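# Unplug the clipped cord from the power strip

## Task

Pull out the plug whose cord sits in the wire clip on the power strip so that the plug ends up clear of that clip, and finish without either gripper holding any other loose object.

## Robot and tools

Robot: two arms, left_arm and right_arm, each ending in a two-finger gripper. Bases in the scene frame: left_arm at (-0.002, +0.312, 0) m, right_arm at (+0.008, -0.314, 0) m, both facing nearly straight along +x. A camera stand sits behind the arms.

Scene frame: origin at table-top height, halfway between the nominal bases. +x points out over the table, +y toward left_arm, +z up. Arm names do not match image left/right. Gripper axes: fingers point along the gripper's +z and open and close along its y. end_effector_position is the point between the pads, roughly 1 cm short of the fingertips. Reported hand positions and orientations can be a few cm off, more at long reach.

Rows: every moving command is a row of 14 numbers, each in [-1, 1]: for left_arm dx, dy, dz, rx, ry, rz, opening, then the same seven for right_arm. Both arms always appear. dx, dy, dz, rx, ry, rz are offsets (not poses) from that arm's Hand target as it stood when the action or move began, along scene-frame axes; rotation is about the Hand target's position. 1.0 equals 0.6 m for translation or 180 degrees for rotation; rx, ry, rz form one rotation vector. A translation longer than 1.0 may be shortened along its direction. opening is absolute: +1 fully open (0.094 m), -1 closed. To keep an arm still, send 0 for its six pose numbers and repeat its current opening; a 0 opening is itself a command (half open).

execute_actions(actions, cameras): actions is a list of actions; each action is up to 15 rows, one per 1/30 s step, and a short action repeats its final row to fill 15 steps. All rows of one action count from the same start pose, not from one another. Repeating an offset in a new action moves further. Images come only when actions is [] or cameras names them ("all", a list of names, or [] for none). An empty list also reports scene number and fields other results may omit.

move(target, speed, blend, opening_speed, grip_force, blocking, cameras): straight-line paths for each gripper toward target, which is one 14-number row or up to 15 rows; every row counts from the same starting Hand targets. speed in m/s, 0.002 to 2.9, default 0.25 (turns up to twice that in rad/s), one value or one per target. blend in m rounds corners between listed targets; 0 stops at each. opening_speed: rate of opening change per second on the -1..+1 scale, at least 0.2; use it to close gently. grip_force: newtons per pad, 10 to 50, one value or one per arm; it persists, and below 50 closing is slow (about 4 s at 40, 16 s at 10). blocking=false returns after about 0.5 s while the move continues. Paths are capped at 10 s and do not avoid obstacles or the other arm. The result adds a move: line (done, off_target, moving, held, fault, plus limits such as paced or held). done means at rest within 10 mm and 2 degrees; neither done nor off_target proves contact or its absence.

wait(seconds 0 to 10, cameras): lets time pass with last commands held; a running move continues. stop(cameras): brakes a running move. zoom_image(camera, region [x0, y0, x1, y1]): enlarges part of the newest image of cam_high, cam_low, cam_left_wrist or cam_right_wrist; region at most 504 by 504 px, origin top-left. All cameras are 896x504. finished_scene(scene): ends the current scene, irreversible; call nothing after it in that reply.

Results: Hand target is the last commanded pose (after clipping orientation to within 40 degrees of the measured one); the next offsets start from it. The gripper may rest short of it by up to a few cm from friction or load; waiting does not close that gap, but the next command re-requests it, and you may add the missing distance. grip_measured is the measured opening on the command scale, reading up to ~2.5 mm wide when empty and somewhat narrower than a gripped hard part. Joint velocities marked within noise mean still. Joint torques include gravity and have per-unit offsets; joints 1 to 3 wrap at ±28 N m. Tool commands show current commands.

Grip: pads squeeze about 50 to 64 N; force climbs quickly once the command is 0.06 or more below first-touch reading. To release, command well above grip_measured.

Avoid: fast contacts and driving targets far past a contact (hard presses); arms or grippers touching each other, or one gripper closing on the other's fingers; paths passing near an arm's own base (go around it); dropping or releasing moving parts; anything leaving the table; strain on wrist-camera cables. A blocked arm keeps pushing until you command its target back past the gripper. Holding loads, stretched arms or unreachable targets heat motors: MOTOR HOT appears at 75 °C, a fault folds the arm at 90 °C, and it goes limp at 100 °C. Occasional outside nudges can shift loose objects. Thinking time lets the scene run; idle arms hold their last command.

Each tool is called after "Emit:" as a command line: name --argument value for each argument, lists and objects as JSON in quotes; but a table of rows of numbers goes row by row, as --pt "numbers of a row", without its own name.

## Session

Emit:
execute_actions --actions '[]'

Scene clock: 0.00 s.
left_arm: end_effector_position=(+0.2188, +0.1886, +0.2970) grip_measured=+1.000 end_effector_quat_wxyz=(+0.615, -0.085, +0.767, -0.160) | right_arm: end_effector_position=(+0.2759, -0.2243, +0.3719) grip_measured=+1.000 end_effector_quat_wxyz=(+0.581, +0.041, +0.768, +0.264)
Joint positions: left_arm=[-1.136 0.616 0.717 -0.448 -0.969 -0.655 0.094] | right_arm=[0.224 0.707 0.999 -0.479 -0.143 0.454 0.094]
Joint velocities: within noise
Joint torques (N m): no reading
Motor temperatures (°C): left_arm=[24 25 25 24 22 21 23] | right_arm=[23 25 27 24 23 24 25]
Heat: left arm: 25 °C; right arm: 27 °C.
Hand target: left_arm +0.2186, +0.1908, +0.3036; +0.619, -0.091, +0.763, -0.164 | right_arm +0.2735, -0.2249, +0.3738; +0.583, +0.040, +0.768, +0.264
Tool commands: left_gripper/opening=+1.0 right_gripper/opening=+1.0
camera_calibration:
cam_left_wrist: T_world_to_cam=[[-0.0621453, -0.926529, 0.371055, 0.0796451], [-0.627443, -0.252854, -0.736465, 0.440112], [0.776178, -0.278584, -0.565631, 0.138543], [0, 0, 0, 1]] pos_world=[0.173561, 0.223673, 0.372938]
cam_right_wrist: T_world_to_cam=[[0.25835, -0.856548, -0.446744, -0.0971319], [-0.679451, 0.167627, -0.714316, 0.53052], [0.686732, 0.488085, -0.538676, 0.209476], [0, 0, 0, 1]] pos_world=[0.241702, -0.27437, 0.448405]

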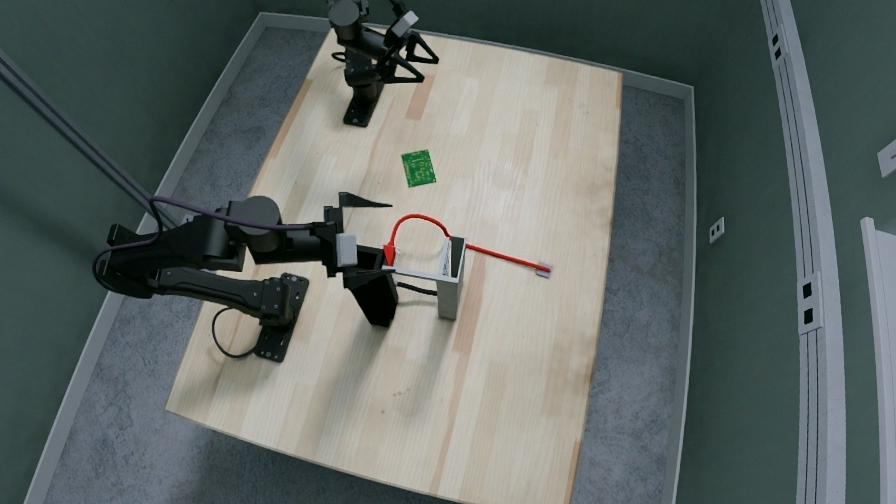

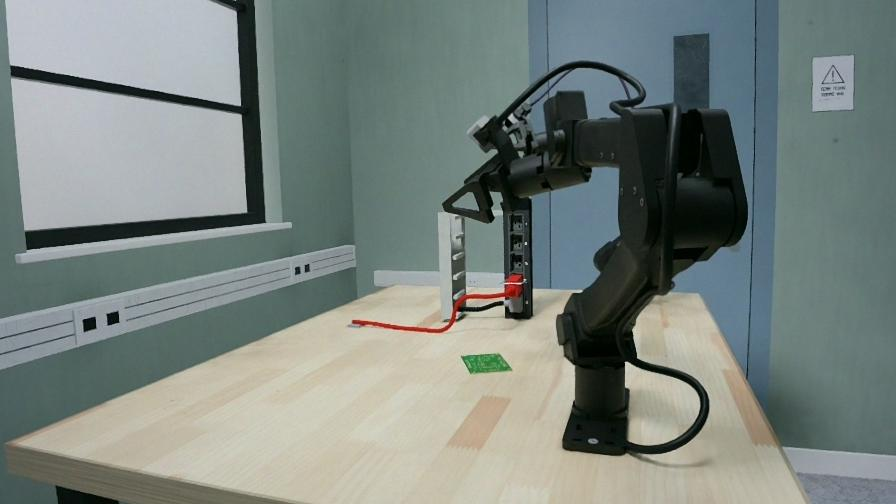

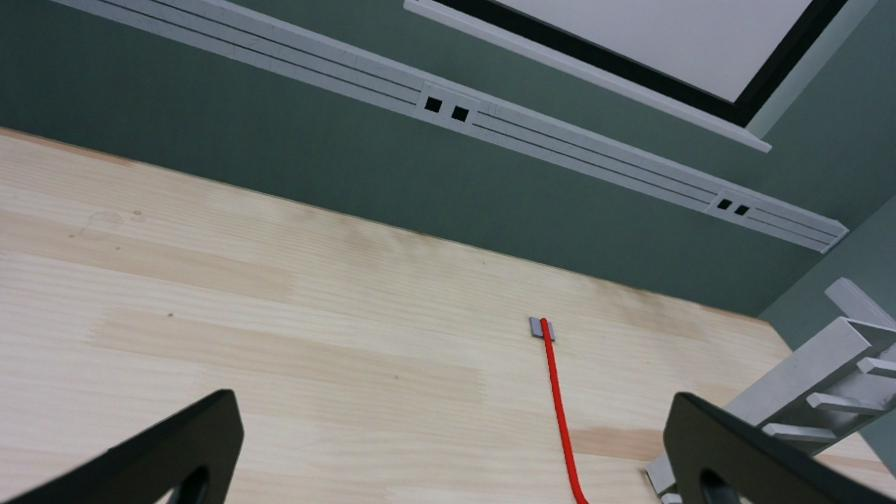

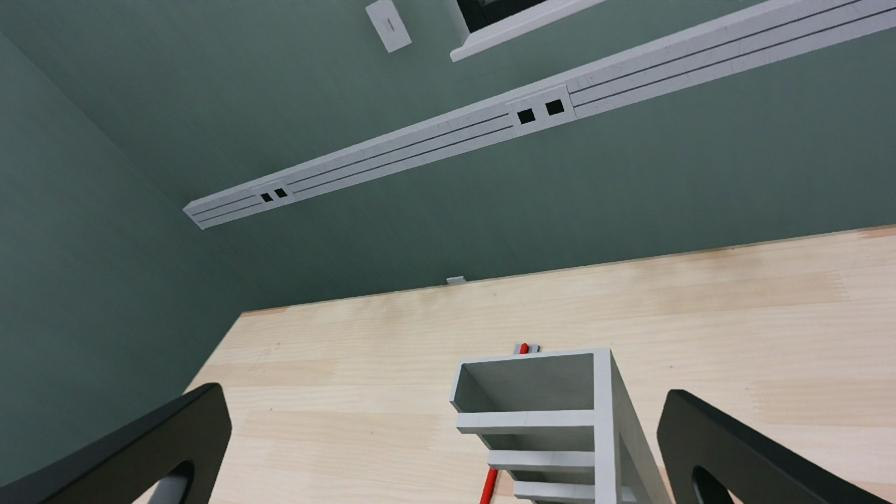

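Emit:
zoom_image --camera "cam_low" --region '[400, 180, 580, 340]'

Emit:
zoom_image --camera "cam_high" --region '[310, 190, 490, 340]'

Scaled by 2.800 from the camera's 896x504 image, which has a finer 1280x720 frame.

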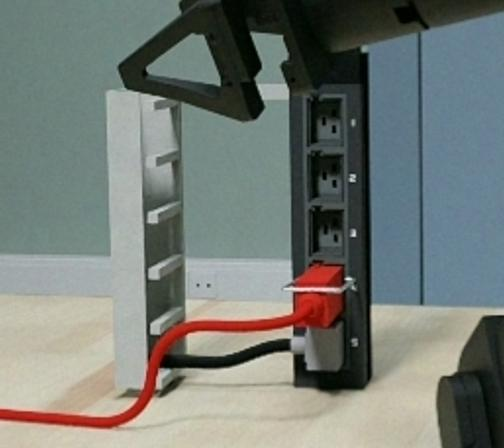

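Scaled by 2.800 from the camera's 896x504 image, which has a finer 1280x720 frame.

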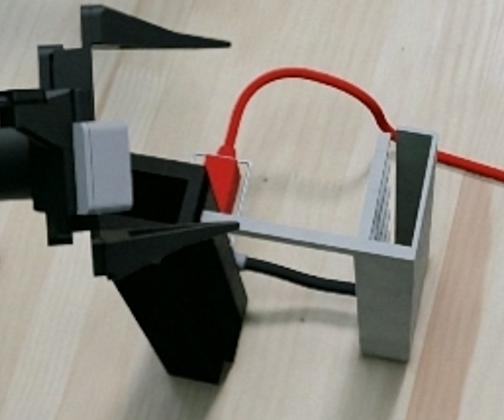

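Emit:
move --pt "-0.014 -0.1 0 0.04 -0.02 -0.16 1 -0.03 -0.02 0.1 0 0 0 1" --pt "-0.014 -0.318 -0.173 0.127 -0.059 -0.48 1 -0.2 -0.2 0.12 0 0 0 1" --blend 0.05 --cameras '["all"]'

Scene clock: 26.47 s.
left_arm: end_effector_position=(+0.2092, +0.0064, +0.1843) grip_measured=+1.000 end_effector_quat_wxyz=(+0.395, +0.570, +0.598, -0.402) | right_arm: end_effector_position=(+0.1522, -0.3445, +0.4452) grip_measured=+1.000 end_effector_quat_wxyz=(+0.583, +0.042, +0.764, +0.272)
Joint positions: left_arm=[-0.582 1.322 0.741 -0.025 0.875 0.455 0.094] | right_arm=[1.367 0.516 1.673 -1.464 0.966 0.745 0.094]
Joint torques (N m): left_arm=[-0.5 -3.89 9.95 0.91 0.51 0.06] | right_arm=[0.49 7.66 4.33 1.61 0.26 0.06]
Heat: left arm: 27 °C; right arm: 29 °C.
Hand target: left_arm +0.2103, +0.0000, +0.1997; +0.406, +0.578, +0.579, -0.407 | right_arm +0.1535, -0.3448, +0.4457; +0.583, +0.040, +0.768, +0.264
Off the commanded pose: left_arm 0.017 m, 3 deg | right_arm 0.001 m, 1 deg.
shoulder posture changed (right arm): the wrist came as close to joint 1's axis as it can, and the arm is now in the other of its two shoulder postures.
move: off_target (left_arm)
camera_calibration:
cam_left_wrist: T_world_to_cam=[[-0.998041, -0.0340055, 0.0525217, 0.200784], [-0.060694, 0.730132, -0.680605, 0.169844], [-0.0152035, -0.682459, -0.730766, 0.230069], [0, 0, 0, 1]] pos_world=[0.214197, 0.0398313, 0.273178]
cam_right_wrist: T_world_to_cam=[[0.268112, -0.848122, -0.456953, -0.129392], [-0.674828, 0.173176, -0.717368, 0.521592], [0.687548, 0.500699, -0.525906, 0.391085], [0, 0, 0, 1]] pos_world=[0.117787, -0.395883, 0.520721]

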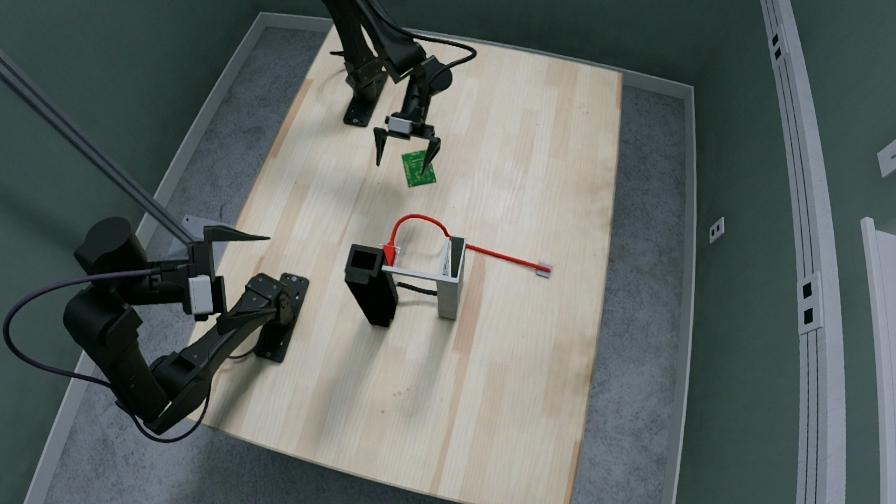

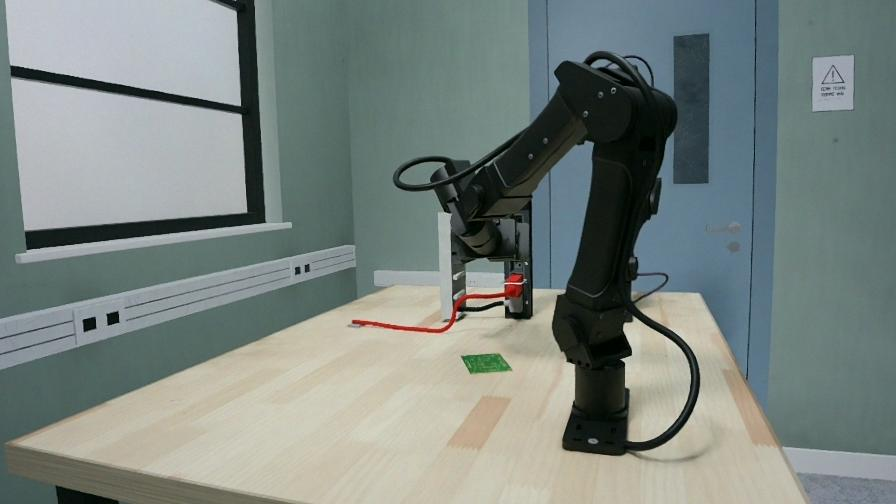

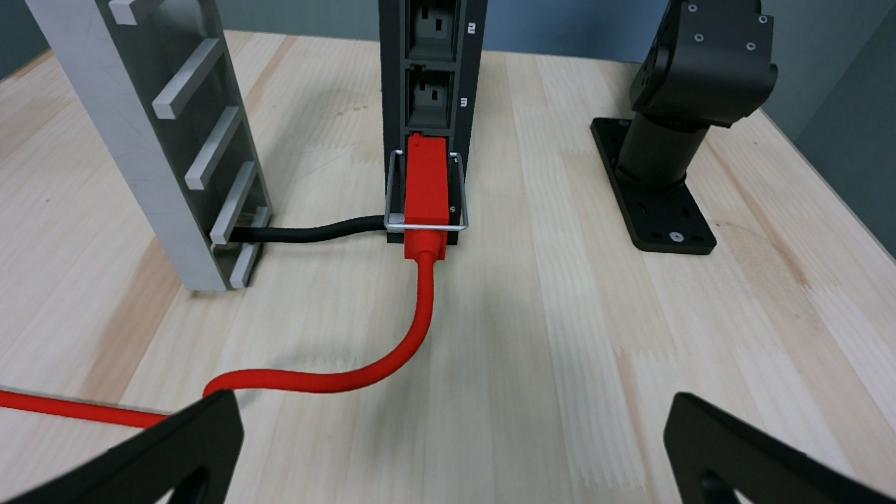

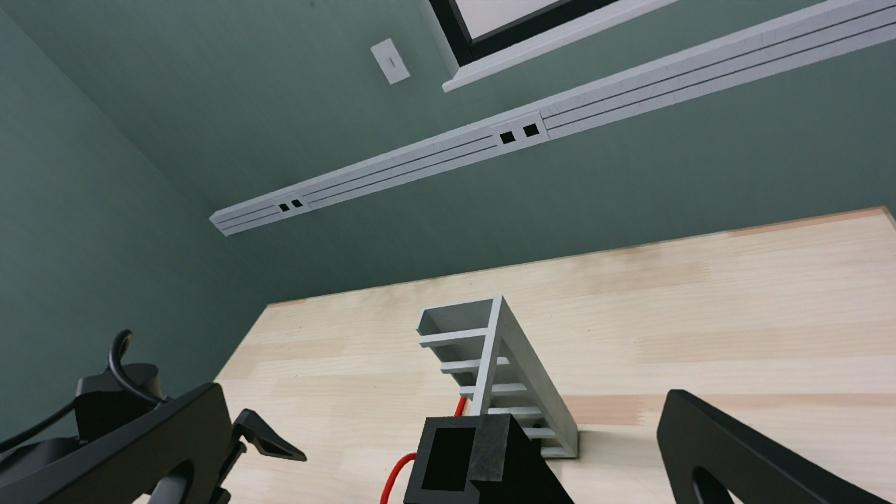

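Emit:
zoom_image --camera "cam_left_wrist" --region '[360, 110, 500, 280]'

Emit:
zoom_image --camera "cam_high" --region '[335, 200, 485, 330]'

Emit:
zoom_image --camera "cam_low" --region '[480, 250, 560, 330]'

Scaled by 2.965 from the camera's 896x504 image, which has a finer 1280x720 frame.

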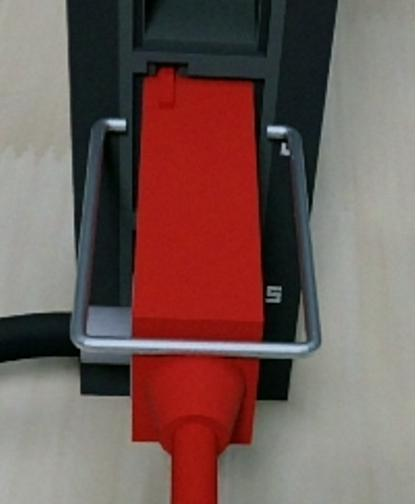

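Scaled by 3.360 from the camera's 896x504 image, which has a finer 1280x720 frame.

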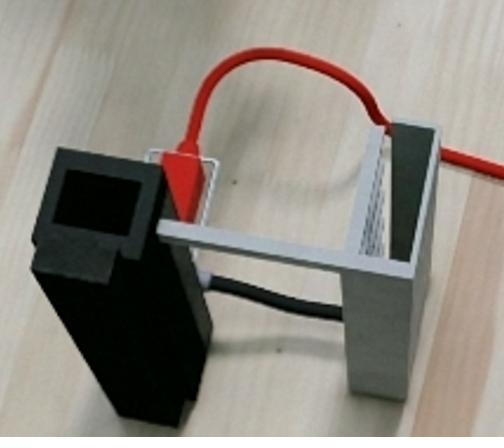

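Scaled by 6.300 from the camera's 896x504 image, which has a finer 1280x720 frame.

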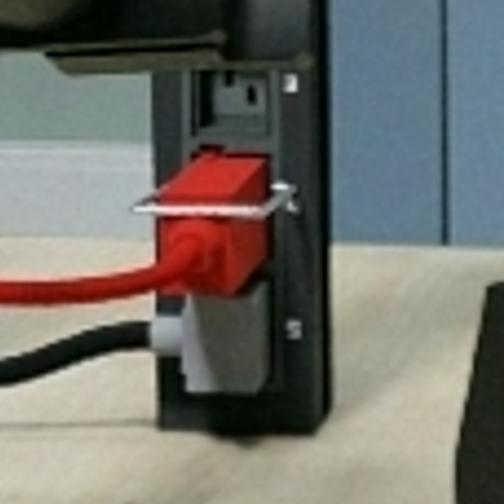

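Emit:
move --target '[0.01,-0.01,-0.09,-0.111,0,0,1,0,0,0,0,0,0,1]' --cameras '["all"]'

Emit:
zoom_image --camera "cam_left_wrist" --region '[340, 130, 560, 350]'

Scene clock: 49.83 s.
left_arm: end_effector_position=(+0.2178, -0.0069, +0.1455) grip_measured=+1.000 end_effector_quat_wxyz=(+0.494, +0.499, +0.505, -0.502) | right_arm: end_effector_position=(+0.1522, -0.3446, +0.4450) grip_measured=+1.000 end_effector_quat_wxyz=(+0.583, +0.042, +0.764, +0.272)
Joint positions: left_arm=[-0.56 1.806 0.44 1.352 1.007 -0.002 0.094] | right_arm=[1.367 0.516 1.673 -1.465 0.966 0.747 0.094]
Joint torques (N m): left_arm=[0.01 -5.08 2.73 1.29 -0.01 -0.04] | right_arm=[0.5 7.72 4.31 1.61 0.26 0.08]
Heat: left arm: 29 °C; right arm: 28 °C.
Hand target: left_arm +0.2163, -0.0060, +0.1459; +0.500, +0.499, +0.500, -0.501 | right_arm +0.1535, -0.3449, +0.4457; +0.583, +0.040, +0.768, +0.264
Off the commanded pose: left_arm 0.002 m, 1 deg | right_arm 0.001 m, 1 deg.
move: done
camera_calibration:
cam_left_wrist: T_world_to_cam=[[-0.999358, 0.00260752, 0.0357416, 0.213989], [-0.0309794, 0.438501, -0.898197, 0.176813], [-0.0180148, -0.898727, -0.438138, 0.149369], [0, 0, 0, 1]] pos_world=[0.22202, 0.0561517, 0.216609]
cam_right_wrist: T_world_to_cam=[[0.267346, -0.848339, -0.456998, -0.129496], [-0.675102, 0.17351, -0.71703, 0.521527], [0.687578, 0.500215, -0.526328, 0.391106], [0, 0, 0, 1]] pos_world=[0.117788, -0.395984, 0.520621]

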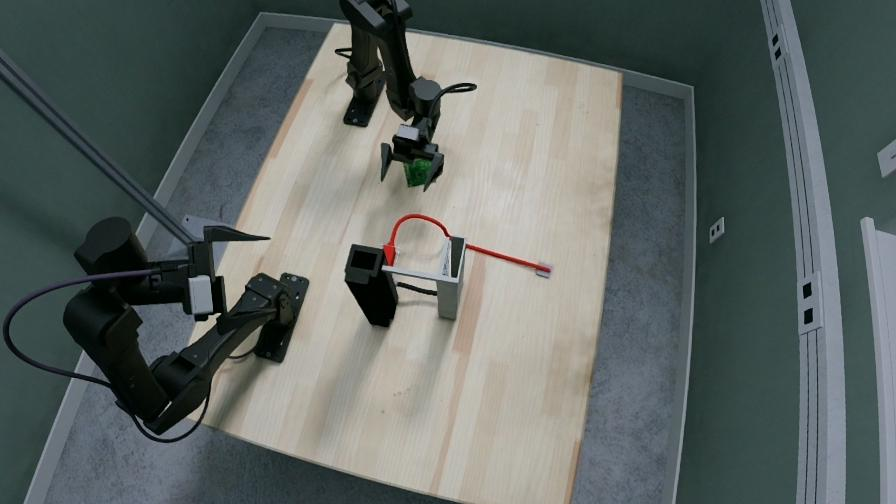

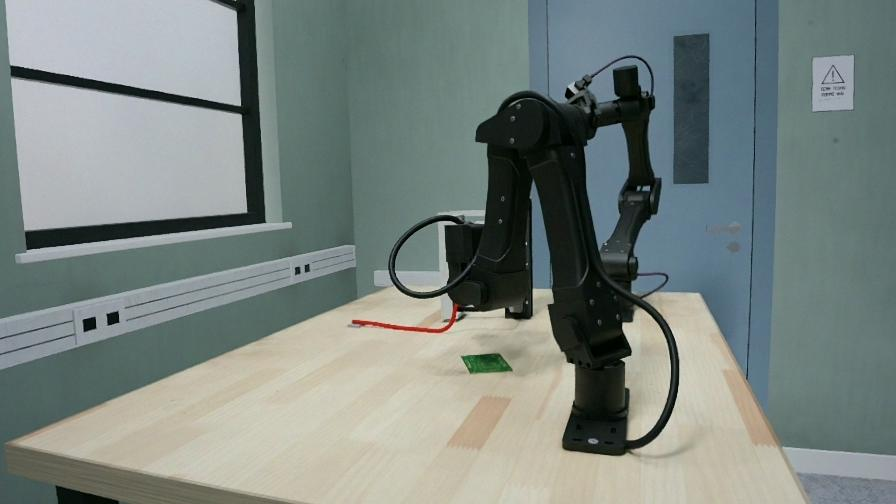

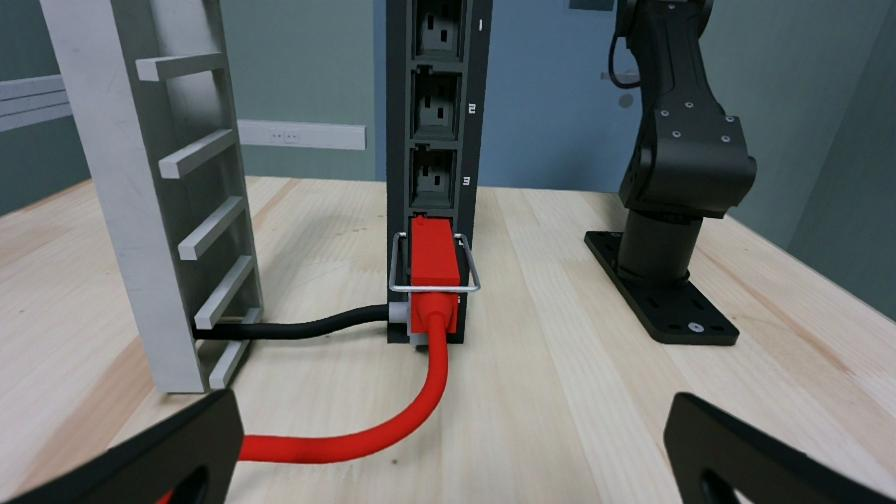

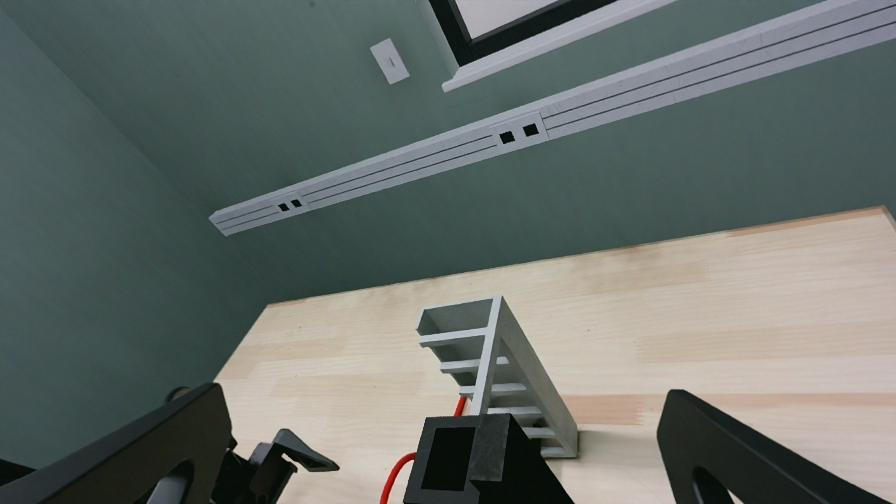

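Scaled by 2.291 from the camera's 896x504 image, which has a finer 1280x720 frame.

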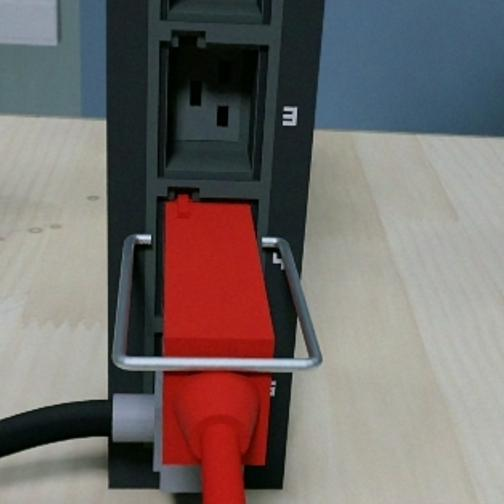

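Emit:
move --pt "-0.034 -0.08 -0.123 0 0 0 -1 0 0 0 0 0 0 1" --pt "-0.034 -0.16 -0.123 0 0 0 -1 0 0 0 0 0 0 1" --speed 0.15 --cameras '["cam_high","cam_left_wrist"]'

Emit:
zoom_image --camera "cam_left_wrist" --region '[300, 150, 600, 450]'

Scene clock: 75.77 s.
left_arm: end_effector_position=(+0.1874, -0.0920, +0.0352) grip_measured=-0.983 end_effector_quat_wxyz=(+0.417, +0.514, +0.568, -0.490) | right_arm: end_effector_position=(+0.1522, -0.3446, +0.4450) grip_measured=+1.000 end_effector_quat_wxyz=(+0.583, +0.042, +0.764, +0.272)
Joint positions: left_arm=[-0.858 2.217 0.612 1.373 0.724 0.026 0.001] | right_arm=[1.367 0.516 1.673 -1.465 0.966 0.747 0.094]
Joint torques (N m): left_arm=[-0.32 -6.63 3.86 2.84 -0.02 -0.05] | right_arm=[0.49 7.73 4.31 1.61 0.27 0.07]
Motor temperatures (°C): left_arm=[24 26 26 32 22 21 23] | right_arm=[23 29 28 28 23 24 25]
Heat: left arm: 32 °C; right arm: 29 °C.
Hand target: left_arm +0.1958, -0.1020, +0.0719; +0.500, +0.499, +0.500, -0.501 | right_arm +0.1535, -0.3449, +0.4457; +0.583, +0.040, +0.768, +0.264
Off the commanded pose: left_arm 0.039 m, 12 deg | right_arm 0.001 m, 1 deg.
joint sent to its limit (left arm) — joint 4 (wrist pitch), upper limit. The joint targets are off in position, not in orientation.
move: off_target (left_arm)
camera_calibration:
cam_left_wrist: T_world_to_cam=[[-0.988801, 0.00480692, 0.149163, 0.181915], [-0.118432, 0.582896, -0.803869, 0.140526], [-0.0908108, -0.812532, -0.575799, 0.0504704], [0, 0, 0, 1]] pos_world=[0.201104, -0.0417775, 0.11489]
Images, in order (width x height): cam_high 896x504, cam_left_wrist 896x504.

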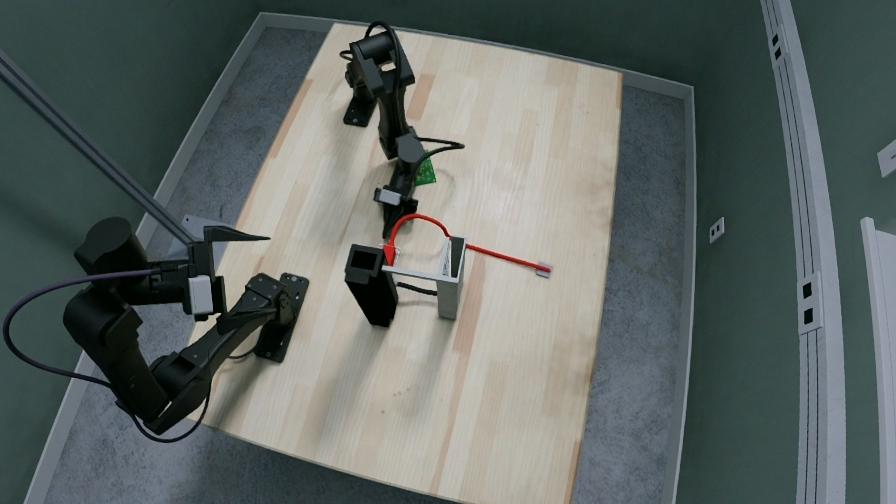

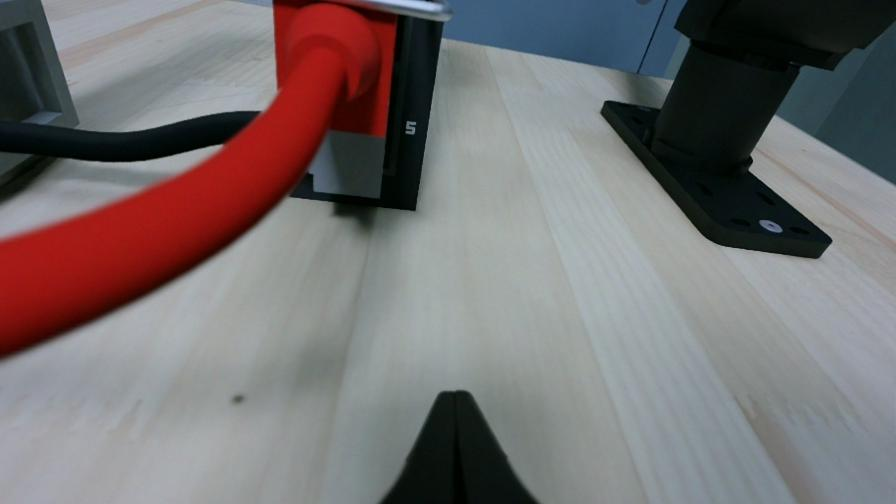

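Scaled by 1.680 from the camera's 896x504 image, which has a finer 1280x720 frame.

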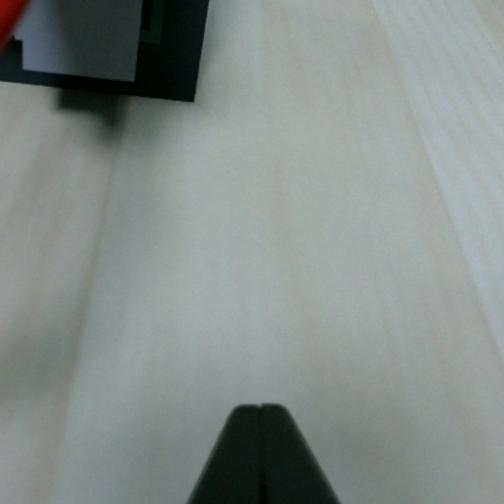

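Emit:
move --target '[0.002,0.03,0,0.111,0,0,-1,0,0,0,0,0,0,1]' --speed 0.2 --cameras '["cam_low","cam_left_wrist"]'

Scene clock: 85.93 s.
left_arm: end_effector_position=(+0.1872, -0.0770, +0.0507) grip_measured=-0.983 end_effector_quat_wxyz=(+0.379, +0.578, +0.596, -0.409) | right_arm: end_effector_position=(+0.1522, -0.3446, +0.4450) grip_measured=+1.000 end_effector_quat_wxyz=(+0.583, +0.042, +0.764, +0.272)
Joint positions: left_arm=[-0.852 1.891 0.622 0.764 0.671 0.278 0.001] | right_arm=[1.367 0.516 1.673 -1.465 0.966 0.747 0.094]
Joint torques (N m): left_arm=[0.54 -9.33 6.63 1.05 0.16 0.06] | right_arm=[0.49 7.69 4.25 1.61 0.27 0.09]
Motor temperatures (°C): left_arm=[24 27 26 39 22 21 24] | right_arm=[23 29 28 28 23 24 25]
Heat: left arm: 39 °C; right arm: 29 °C.
Hand target: left_arm +0.1971, -0.0840, +0.0720; +0.406, +0.578, +0.579, -0.407 | right_arm +0.1535, -0.3449, +0.4457; +0.583, +0.040, +0.768, +0.264
Off the commanded pose: left_arm 0.024 m, 4 deg | right_arm 0.001 m, 1 deg.
move: off_target (left_arm)
camera_calibration:
cam_left_wrist: T_world_to_cam=[[-0.9975, -0.00380464, 0.0705614, 0.184406], [-0.0501387, 0.741752, -0.668797, 0.136803], [-0.0497945, -0.670663, -0.740089, 0.0831849], [0, 0, 0, 1]] pos_world=[0.194947, -0.0449831, 0.140045]
Images, in order (width x height): cam_low 896x504, cam_left_wrist 896x504.

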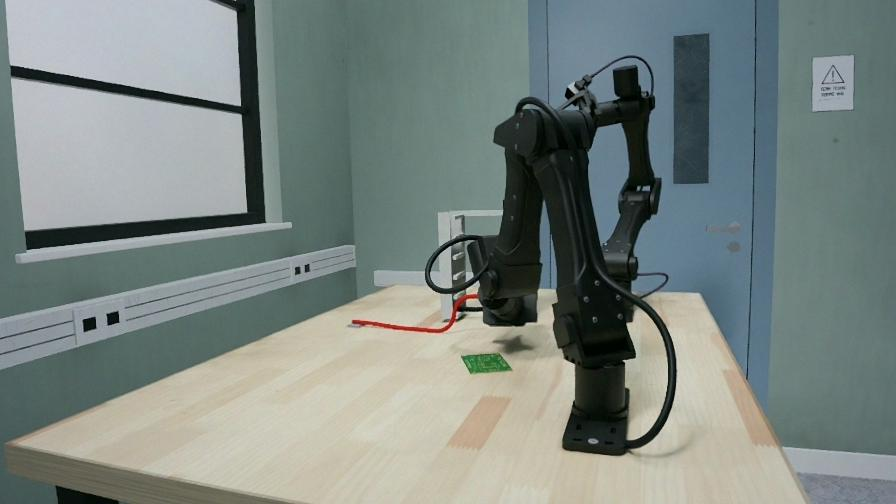

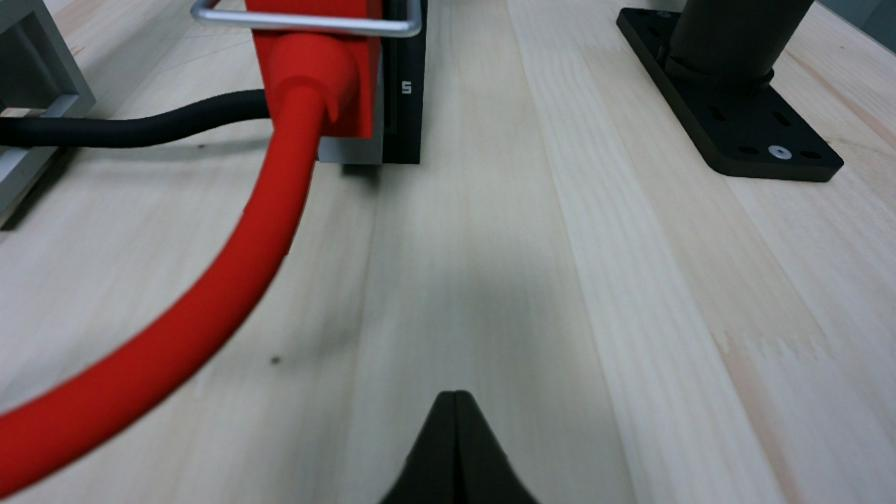

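Emit:
move --target '[0.018,-0.043,0.022,0,0,0,-1,0,0,0,0,0,0,1]' --speed 0.15

Scene clock: 92.67 s.
left_arm: end_effector_position=(+0.2042, -0.1026, +0.0747) grip_measured=-0.983 end_effector_quat_wxyz=(+0.394, +0.578, +0.588, -0.406) | right_arm: end_effector_position=(+0.1522, -0.3446, +0.4450) grip_measured=+1.000 end_effector_quat_wxyz=(+0.583, +0.042, +0.764, +0.272)
Joint positions: left_arm=[-0.868 1.891 0.749 0.675 0.648 0.273 0.001] | right_arm=[1.367 0.516 1.673 -1.465 0.966 0.747 0.094]
Joint torques (N m): left_arm=[-0.43 -7.62 7.13 1.07 0.13 -0.04] | right_arm=[0.44 7.72 4.33 1.62 0.25 0.07]
Heat: left arm: 36 °C; right arm: 29 °C.
Hand target: left_arm +0.2078, -0.1098, +0.0851; +0.406, +0.578, +0.579, -0.407 | right_arm +0.1535, -0.3449, +0.4457; +0.583, +0.040, +0.768, +0.264
Off the commanded pose: left_arm 0.013 m, 2 deg | right_arm 0.001 m, 1 deg.
move: off_target (left_arm)

Emit:
move --pt "-0.012 -0.01 -0.015 0 0 0 -1 0 0 0 0 0 0 1" --pt "-0.012 -0.077 -0.015 0 0 0 -1 0 0 0 0 0 0 1" --speed 0.12 --blend 0.01 --cameras '["cam_high","cam_low","cam_left_wrist"]'

Scene clock: 96.03 s.
left_arm: end_effector_position=(+0.1935, -0.1445, +0.0677) grip_measured=-0.983 end_effector_quat_wxyz=(+0.391, +0.581, +0.585, -0.409) | right_arm: end_effector_position=(+0.1522, -0.3446, +0.4450) grip_measured=+1.000 end_effector_quat_wxyz=(+0.583, +0.042, +0.764, +0.272)
Joint positions: left_arm=[-0.964 1.995 0.863 0.689 0.574 0.226 0.001] | right_arm=[1.367 0.516 1.673 -1.465 0.966 0.747 0.094]
Joint torques (N m): left_arm=[-0.54 -7.24 8.65 1.15 -0.05 -0.03] | right_arm=[0.51 7.64 4.26 1.6 0.27 0.07]
Heat: left arm: 35 °C; right arm: 29 °C.
Hand target: left_arm +0.2006, -0.1560, +0.0762; +0.406, +0.578, +0.579, -0.407 | right_arm +0.1535, -0.3449, +0.4457; +0.583, +0.040, +0.768, +0.264
Off the commanded pose: left_arm 0.016 m, 2 deg | right_arm 0.001 m, 1 deg.
move: off_target (left_arm); blend cut to 0.0066 m at target 1
camera_calibration:
cam_left_wrist: T_world_to_cam=[[-0.998949, 0.00320955, 0.0457189, 0.192183], [-0.0289976, 0.728235, -0.684714, 0.193565], [-0.0354917, -0.68532, -0.727376, 0.0450109], [0, 0, 0, 1]] pos_world=[0.199192, -0.11073, 0.15649]
Images, in order (width x height): cam_high 896x504, cam_low 896x504, cam_left_wrist 896x504.

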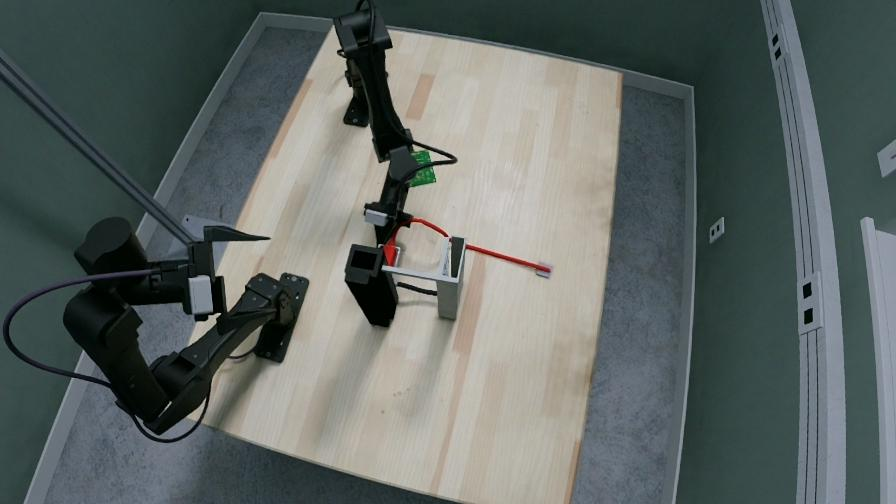

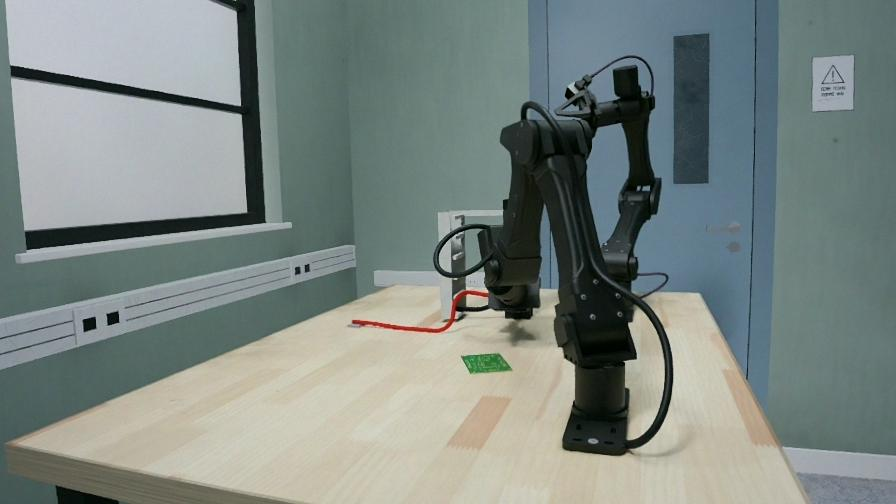

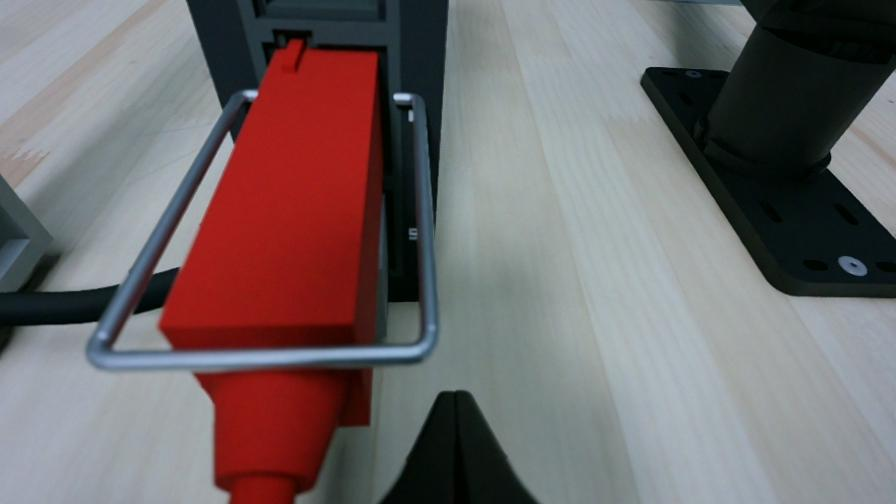

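Emit:
move --pt "0.008 -0.017 0 0 0 0 -1 0 0 0 0 0 0 1" --pt "0.008 -0.02 0.058 0 0 0 -1 0 0 0 0 0 0 1" --speed 0.08 --cameras '["cam_high","cam_left_wrist"]'

Scene clock: 103.07 s.
left_arm: end_effector_position=(+0.1948, -0.1487, +0.0690) grip_measured=-0.983 end_effector_quat_wxyz=(+0.354, +0.581, +0.613, -0.401) | right_arm: end_effector_position=(+0.1522, -0.3446, +0.4450) grip_measured=+1.000 end_effector_quat_wxyz=(+0.583, +0.042, +0.764, +0.272)
Joint positions: left_arm=[-0.97 1.973 0.937 0.506 0.563 0.214 0.001] | right_arm=[1.367 0.516 1.673 -1.465 0.966 0.747 0.094]
Joint torques (N m): left_arm=[-0.62 -11.23 9.87 1.37 0.03 0.03] | right_arm=[0.54 7.68 4.34 1.63 0.27 0.07]
Motor temperatures (°C): left_arm=[24 27 27 33 22 21 24] | right_arm=[23 29 27 29 23 24 25]
Heat: left arm: 33 °C; right arm: 29 °C.
Hand target: left_arm +0.2055, -0.1680, +0.1109; +0.406, +0.578, +0.579, -0.407 | right_arm +0.1535, -0.3449, +0.4457; +0.583, +0.040, +0.768, +0.264
Off the commanded pose: left_arm 0.047 m, 7 deg | right_arm 0.001 m, 1 deg.
move: off_target (left_arm)
camera_calibration:
cam_left_wrist: T_world_to_cam=[[-0.994876, -0.0106565, 0.100544, 0.186795], [-0.0715937, 0.776431, -0.626123, 0.209001], [-0.0713931, -0.630113, -0.773215, 0.0614355], [0, 0, 0, 1]] pos_world=[0.205187, -0.121573, 0.159582]
Images, in order (width x height): cam_high 896x504, cam_left_wrist 896x504.

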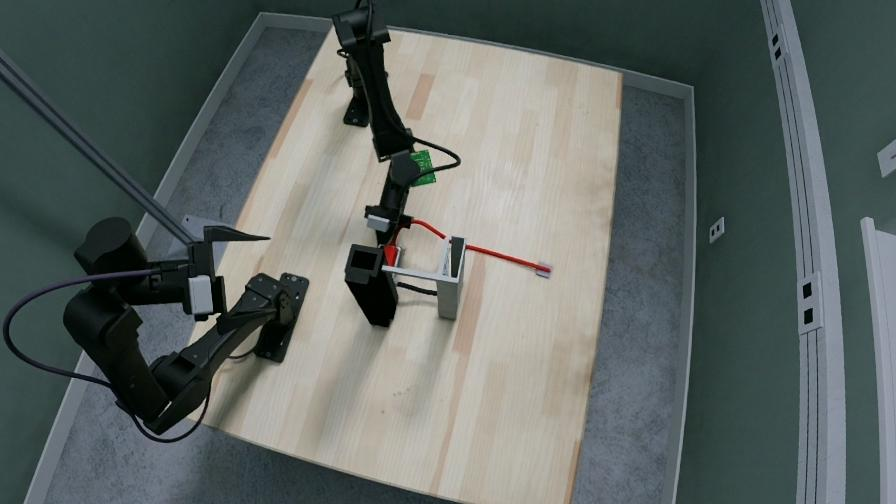

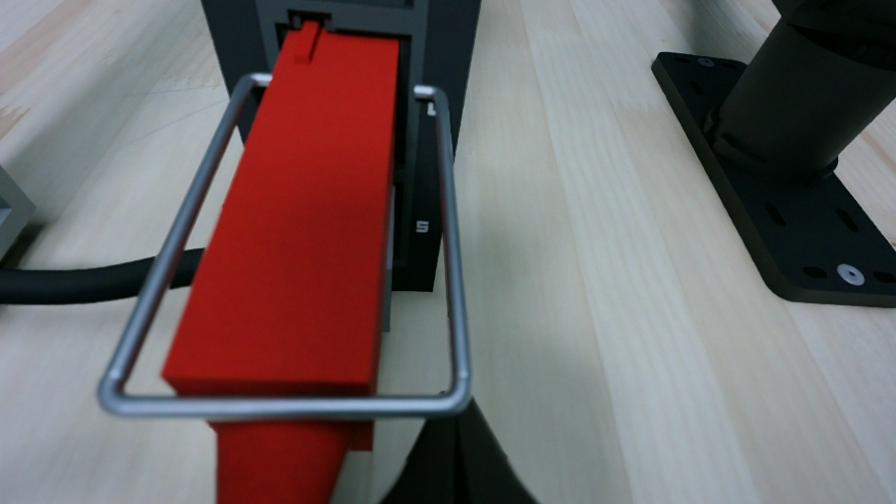

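Emit:
move --target '[0,0,0.05,0,0,0,-1,0,0,0,0,0,0,1]' --speed 0.08 --cameras '["cam_left_wrist"]'

Scene clock: 108.33 s.
left_arm: end_effector_position=(+0.1935, -0.1465, +0.0841) grip_measured=-0.983 end_effector_quat_wxyz=(+0.338, +0.580, +0.627, -0.396) | right_arm: end_effector_position=(+0.1522, -0.3446, +0.4450) grip_measured=+1.000 end_effector_quat_wxyz=(+0.583, +0.042, +0.764, +0.272)
Joint positions: left_arm=[-0.972 1.913 0.973 0.371 0.554 0.208 0.001] | right_arm=[1.367 0.516 1.673 -1.465 0.966 0.747 0.094]
Joint torques (N m): left_arm=[-0.44 -12.53 10.56 1.52 0.12 0.09] | right_arm=[0.5 7.76 4.31 1.61 0.25 0.07]
Heat: left arm: 33 °C; right arm: 29 °C.
Hand target: left_arm +0.2054, -0.1680, +0.1409; +0.406, +0.578, +0.579, -0.407 | right_arm +0.1535, -0.3449, +0.4457; +0.583, +0.040, +0.768, +0.264
Off the commanded pose: left_arm 0.062 m, 10 deg | right_arm 0.001 m, 1 deg.
move: off_target (left_arm)
camera_calibration:
cam_left_wrist: T_world_to_cam=[[-0.992007, -0.0226222, 0.124136, 0.179755], [-0.0927214, 0.79795, -0.595549, 0.221338], [-0.0855816, -0.602299, -0.79367, 0.082951], [0, 0, 0, 1]] pos_world=[0.20594, -0.122589, 0.175339]
Images, in order (width x height): cam_left_wrist 896x504.

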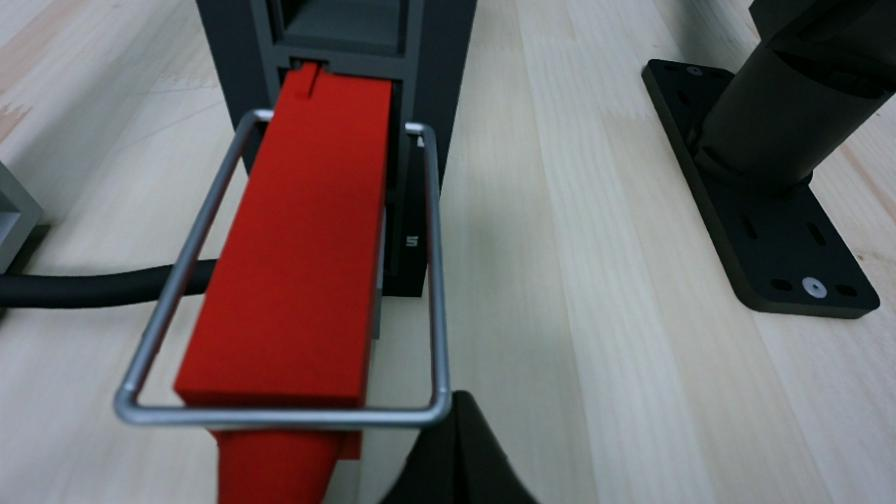

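Emit:
move --target '[0.012,-0.005,0.04,0,0,0,-1,0,0,0,0,0,0,1]' --speed 0.08 --cameras '["cam_left_wrist"]'

Scene clock: 112.27 s.
left_arm: end_effector_position=(+0.1930, -0.1455, +0.0938) grip_measured=-0.983 end_effector_quat_wxyz=(+0.316, +0.582, +0.640, -0.390) | right_arm: end_effector_position=(+0.1522, -0.3446, +0.4450) grip_measured=+1.000 end_effector_quat_wxyz=(+0.583, +0.042, +0.764, +0.272)
Joint positions: left_arm=[-0.972 1.883 1.027 0.234 0.553 0.208 0.001] | right_arm=[1.367 0.516 1.673 -1.465 0.966 0.747 0.094]
Joint torques (N m): left_arm=[0.55 -13.22 11.82 1.72 0.24 0.16] | right_arm=[0.5 7.76 4.29 1.62 0.27 0.08]
Heat: left arm: 33 °C; right arm: 29 °C.
Hand target: left_arm +0.2126, -0.1710, +0.1648; +0.406, +0.578, +0.579, -0.407 | right_arm +0.1535, -0.3449, +0.4457; +0.583, +0.040, +0.768, +0.264
Off the commanded pose: left_arm 0.078 m, 13 deg | right_arm 0.001 m, 1 deg.
move: off_target (left_arm)
camera_calibration:
cam_left_wrist: T_world_to_cam=[[-0.987997, -0.0289823, 0.151729, 0.173683], [-0.109743, 0.822959, -0.5574, 0.229636], [-0.108712, -0.567361, -0.816262, 0.102843], [0, 0, 0, 1]] pos_world=[0.20798, -0.125598, 0.185594]
Images, in order (width x height): cam_left_wrist 896x504.

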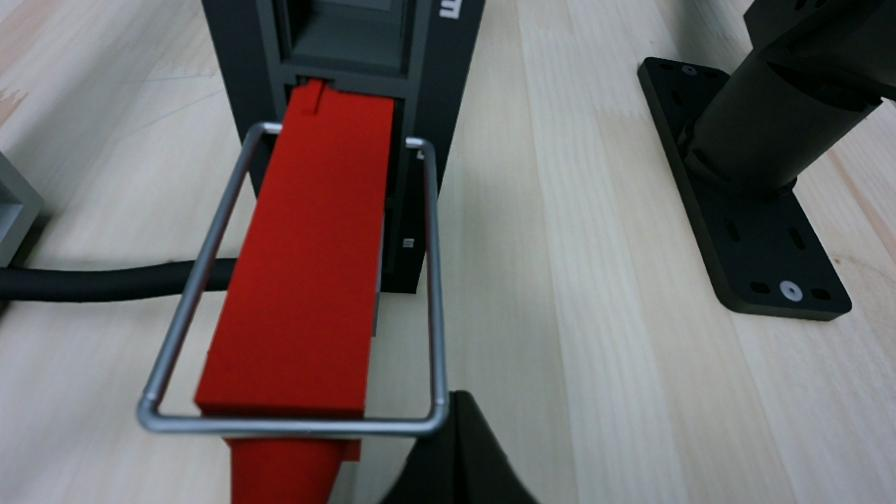

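Emit:
move --target '[0.0,-0.01,0.06,-0.11,0,0,-1,0,0,0,0,0,0,1]' --speed 0.08 --cameras '["cam_left_wrist"]'

Scene clock: 124.23 s.
left_arm: end_effector_position=(+0.2093, -0.1609, +0.1454) grip_measured=-0.983 end_effector_quat_wxyz=(+0.417, +0.501, +0.587, -0.480) | right_arm: end_effector_position=(+0.1522, -0.3446, +0.4450) grip_measured=+1.000 end_effector_quat_wxyz=(+0.583, +0.042, +0.764, +0.272)
Joint positions: left_arm=[-0.951 1.916 0.93 0.754 0.594 -0.018 0.001] | right_arm=[1.367 0.516 1.673 -1.465 0.966 0.747 0.094]
Joint torques (N m): left_arm=[-0.69 -9.02 8.49 2.68 0.22 0.23] | right_arm=[0.47 7.73 4.29 1.6 0.28 0.08]
Heat: left arm: 36 °C; right arm: 30 °C.
Hand target: left_arm +0.2126, -0.1770, +0.2009; +0.499, +0.500, +0.501, -0.500 | right_arm +0.1535, -0.3449, +0.4457; +0.583, +0.040, +0.768, +0.264
Off the commanded pose: left_arm 0.058 m, 14 deg | right_arm 0.001 m, 1 deg.
move: off_target (left_arm)
camera_calibration:
cam_left_wrist: T_world_to_cam=[[-0.985009, -0.0393926, 0.167947, 0.176872], [-0.158419, 0.591899, -0.79029, 0.279629], [-0.0682762, -0.805049, -0.589266, 0.0583236], [0, 0, 0, 1]] pos_world=[0.222501, -0.111591, 0.225651]
Images, in order (width x height): cam_left_wrist 896x504.

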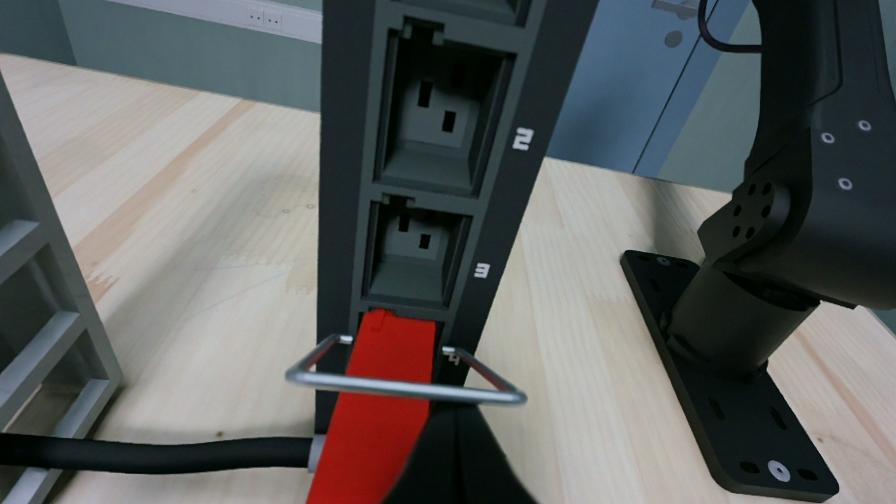

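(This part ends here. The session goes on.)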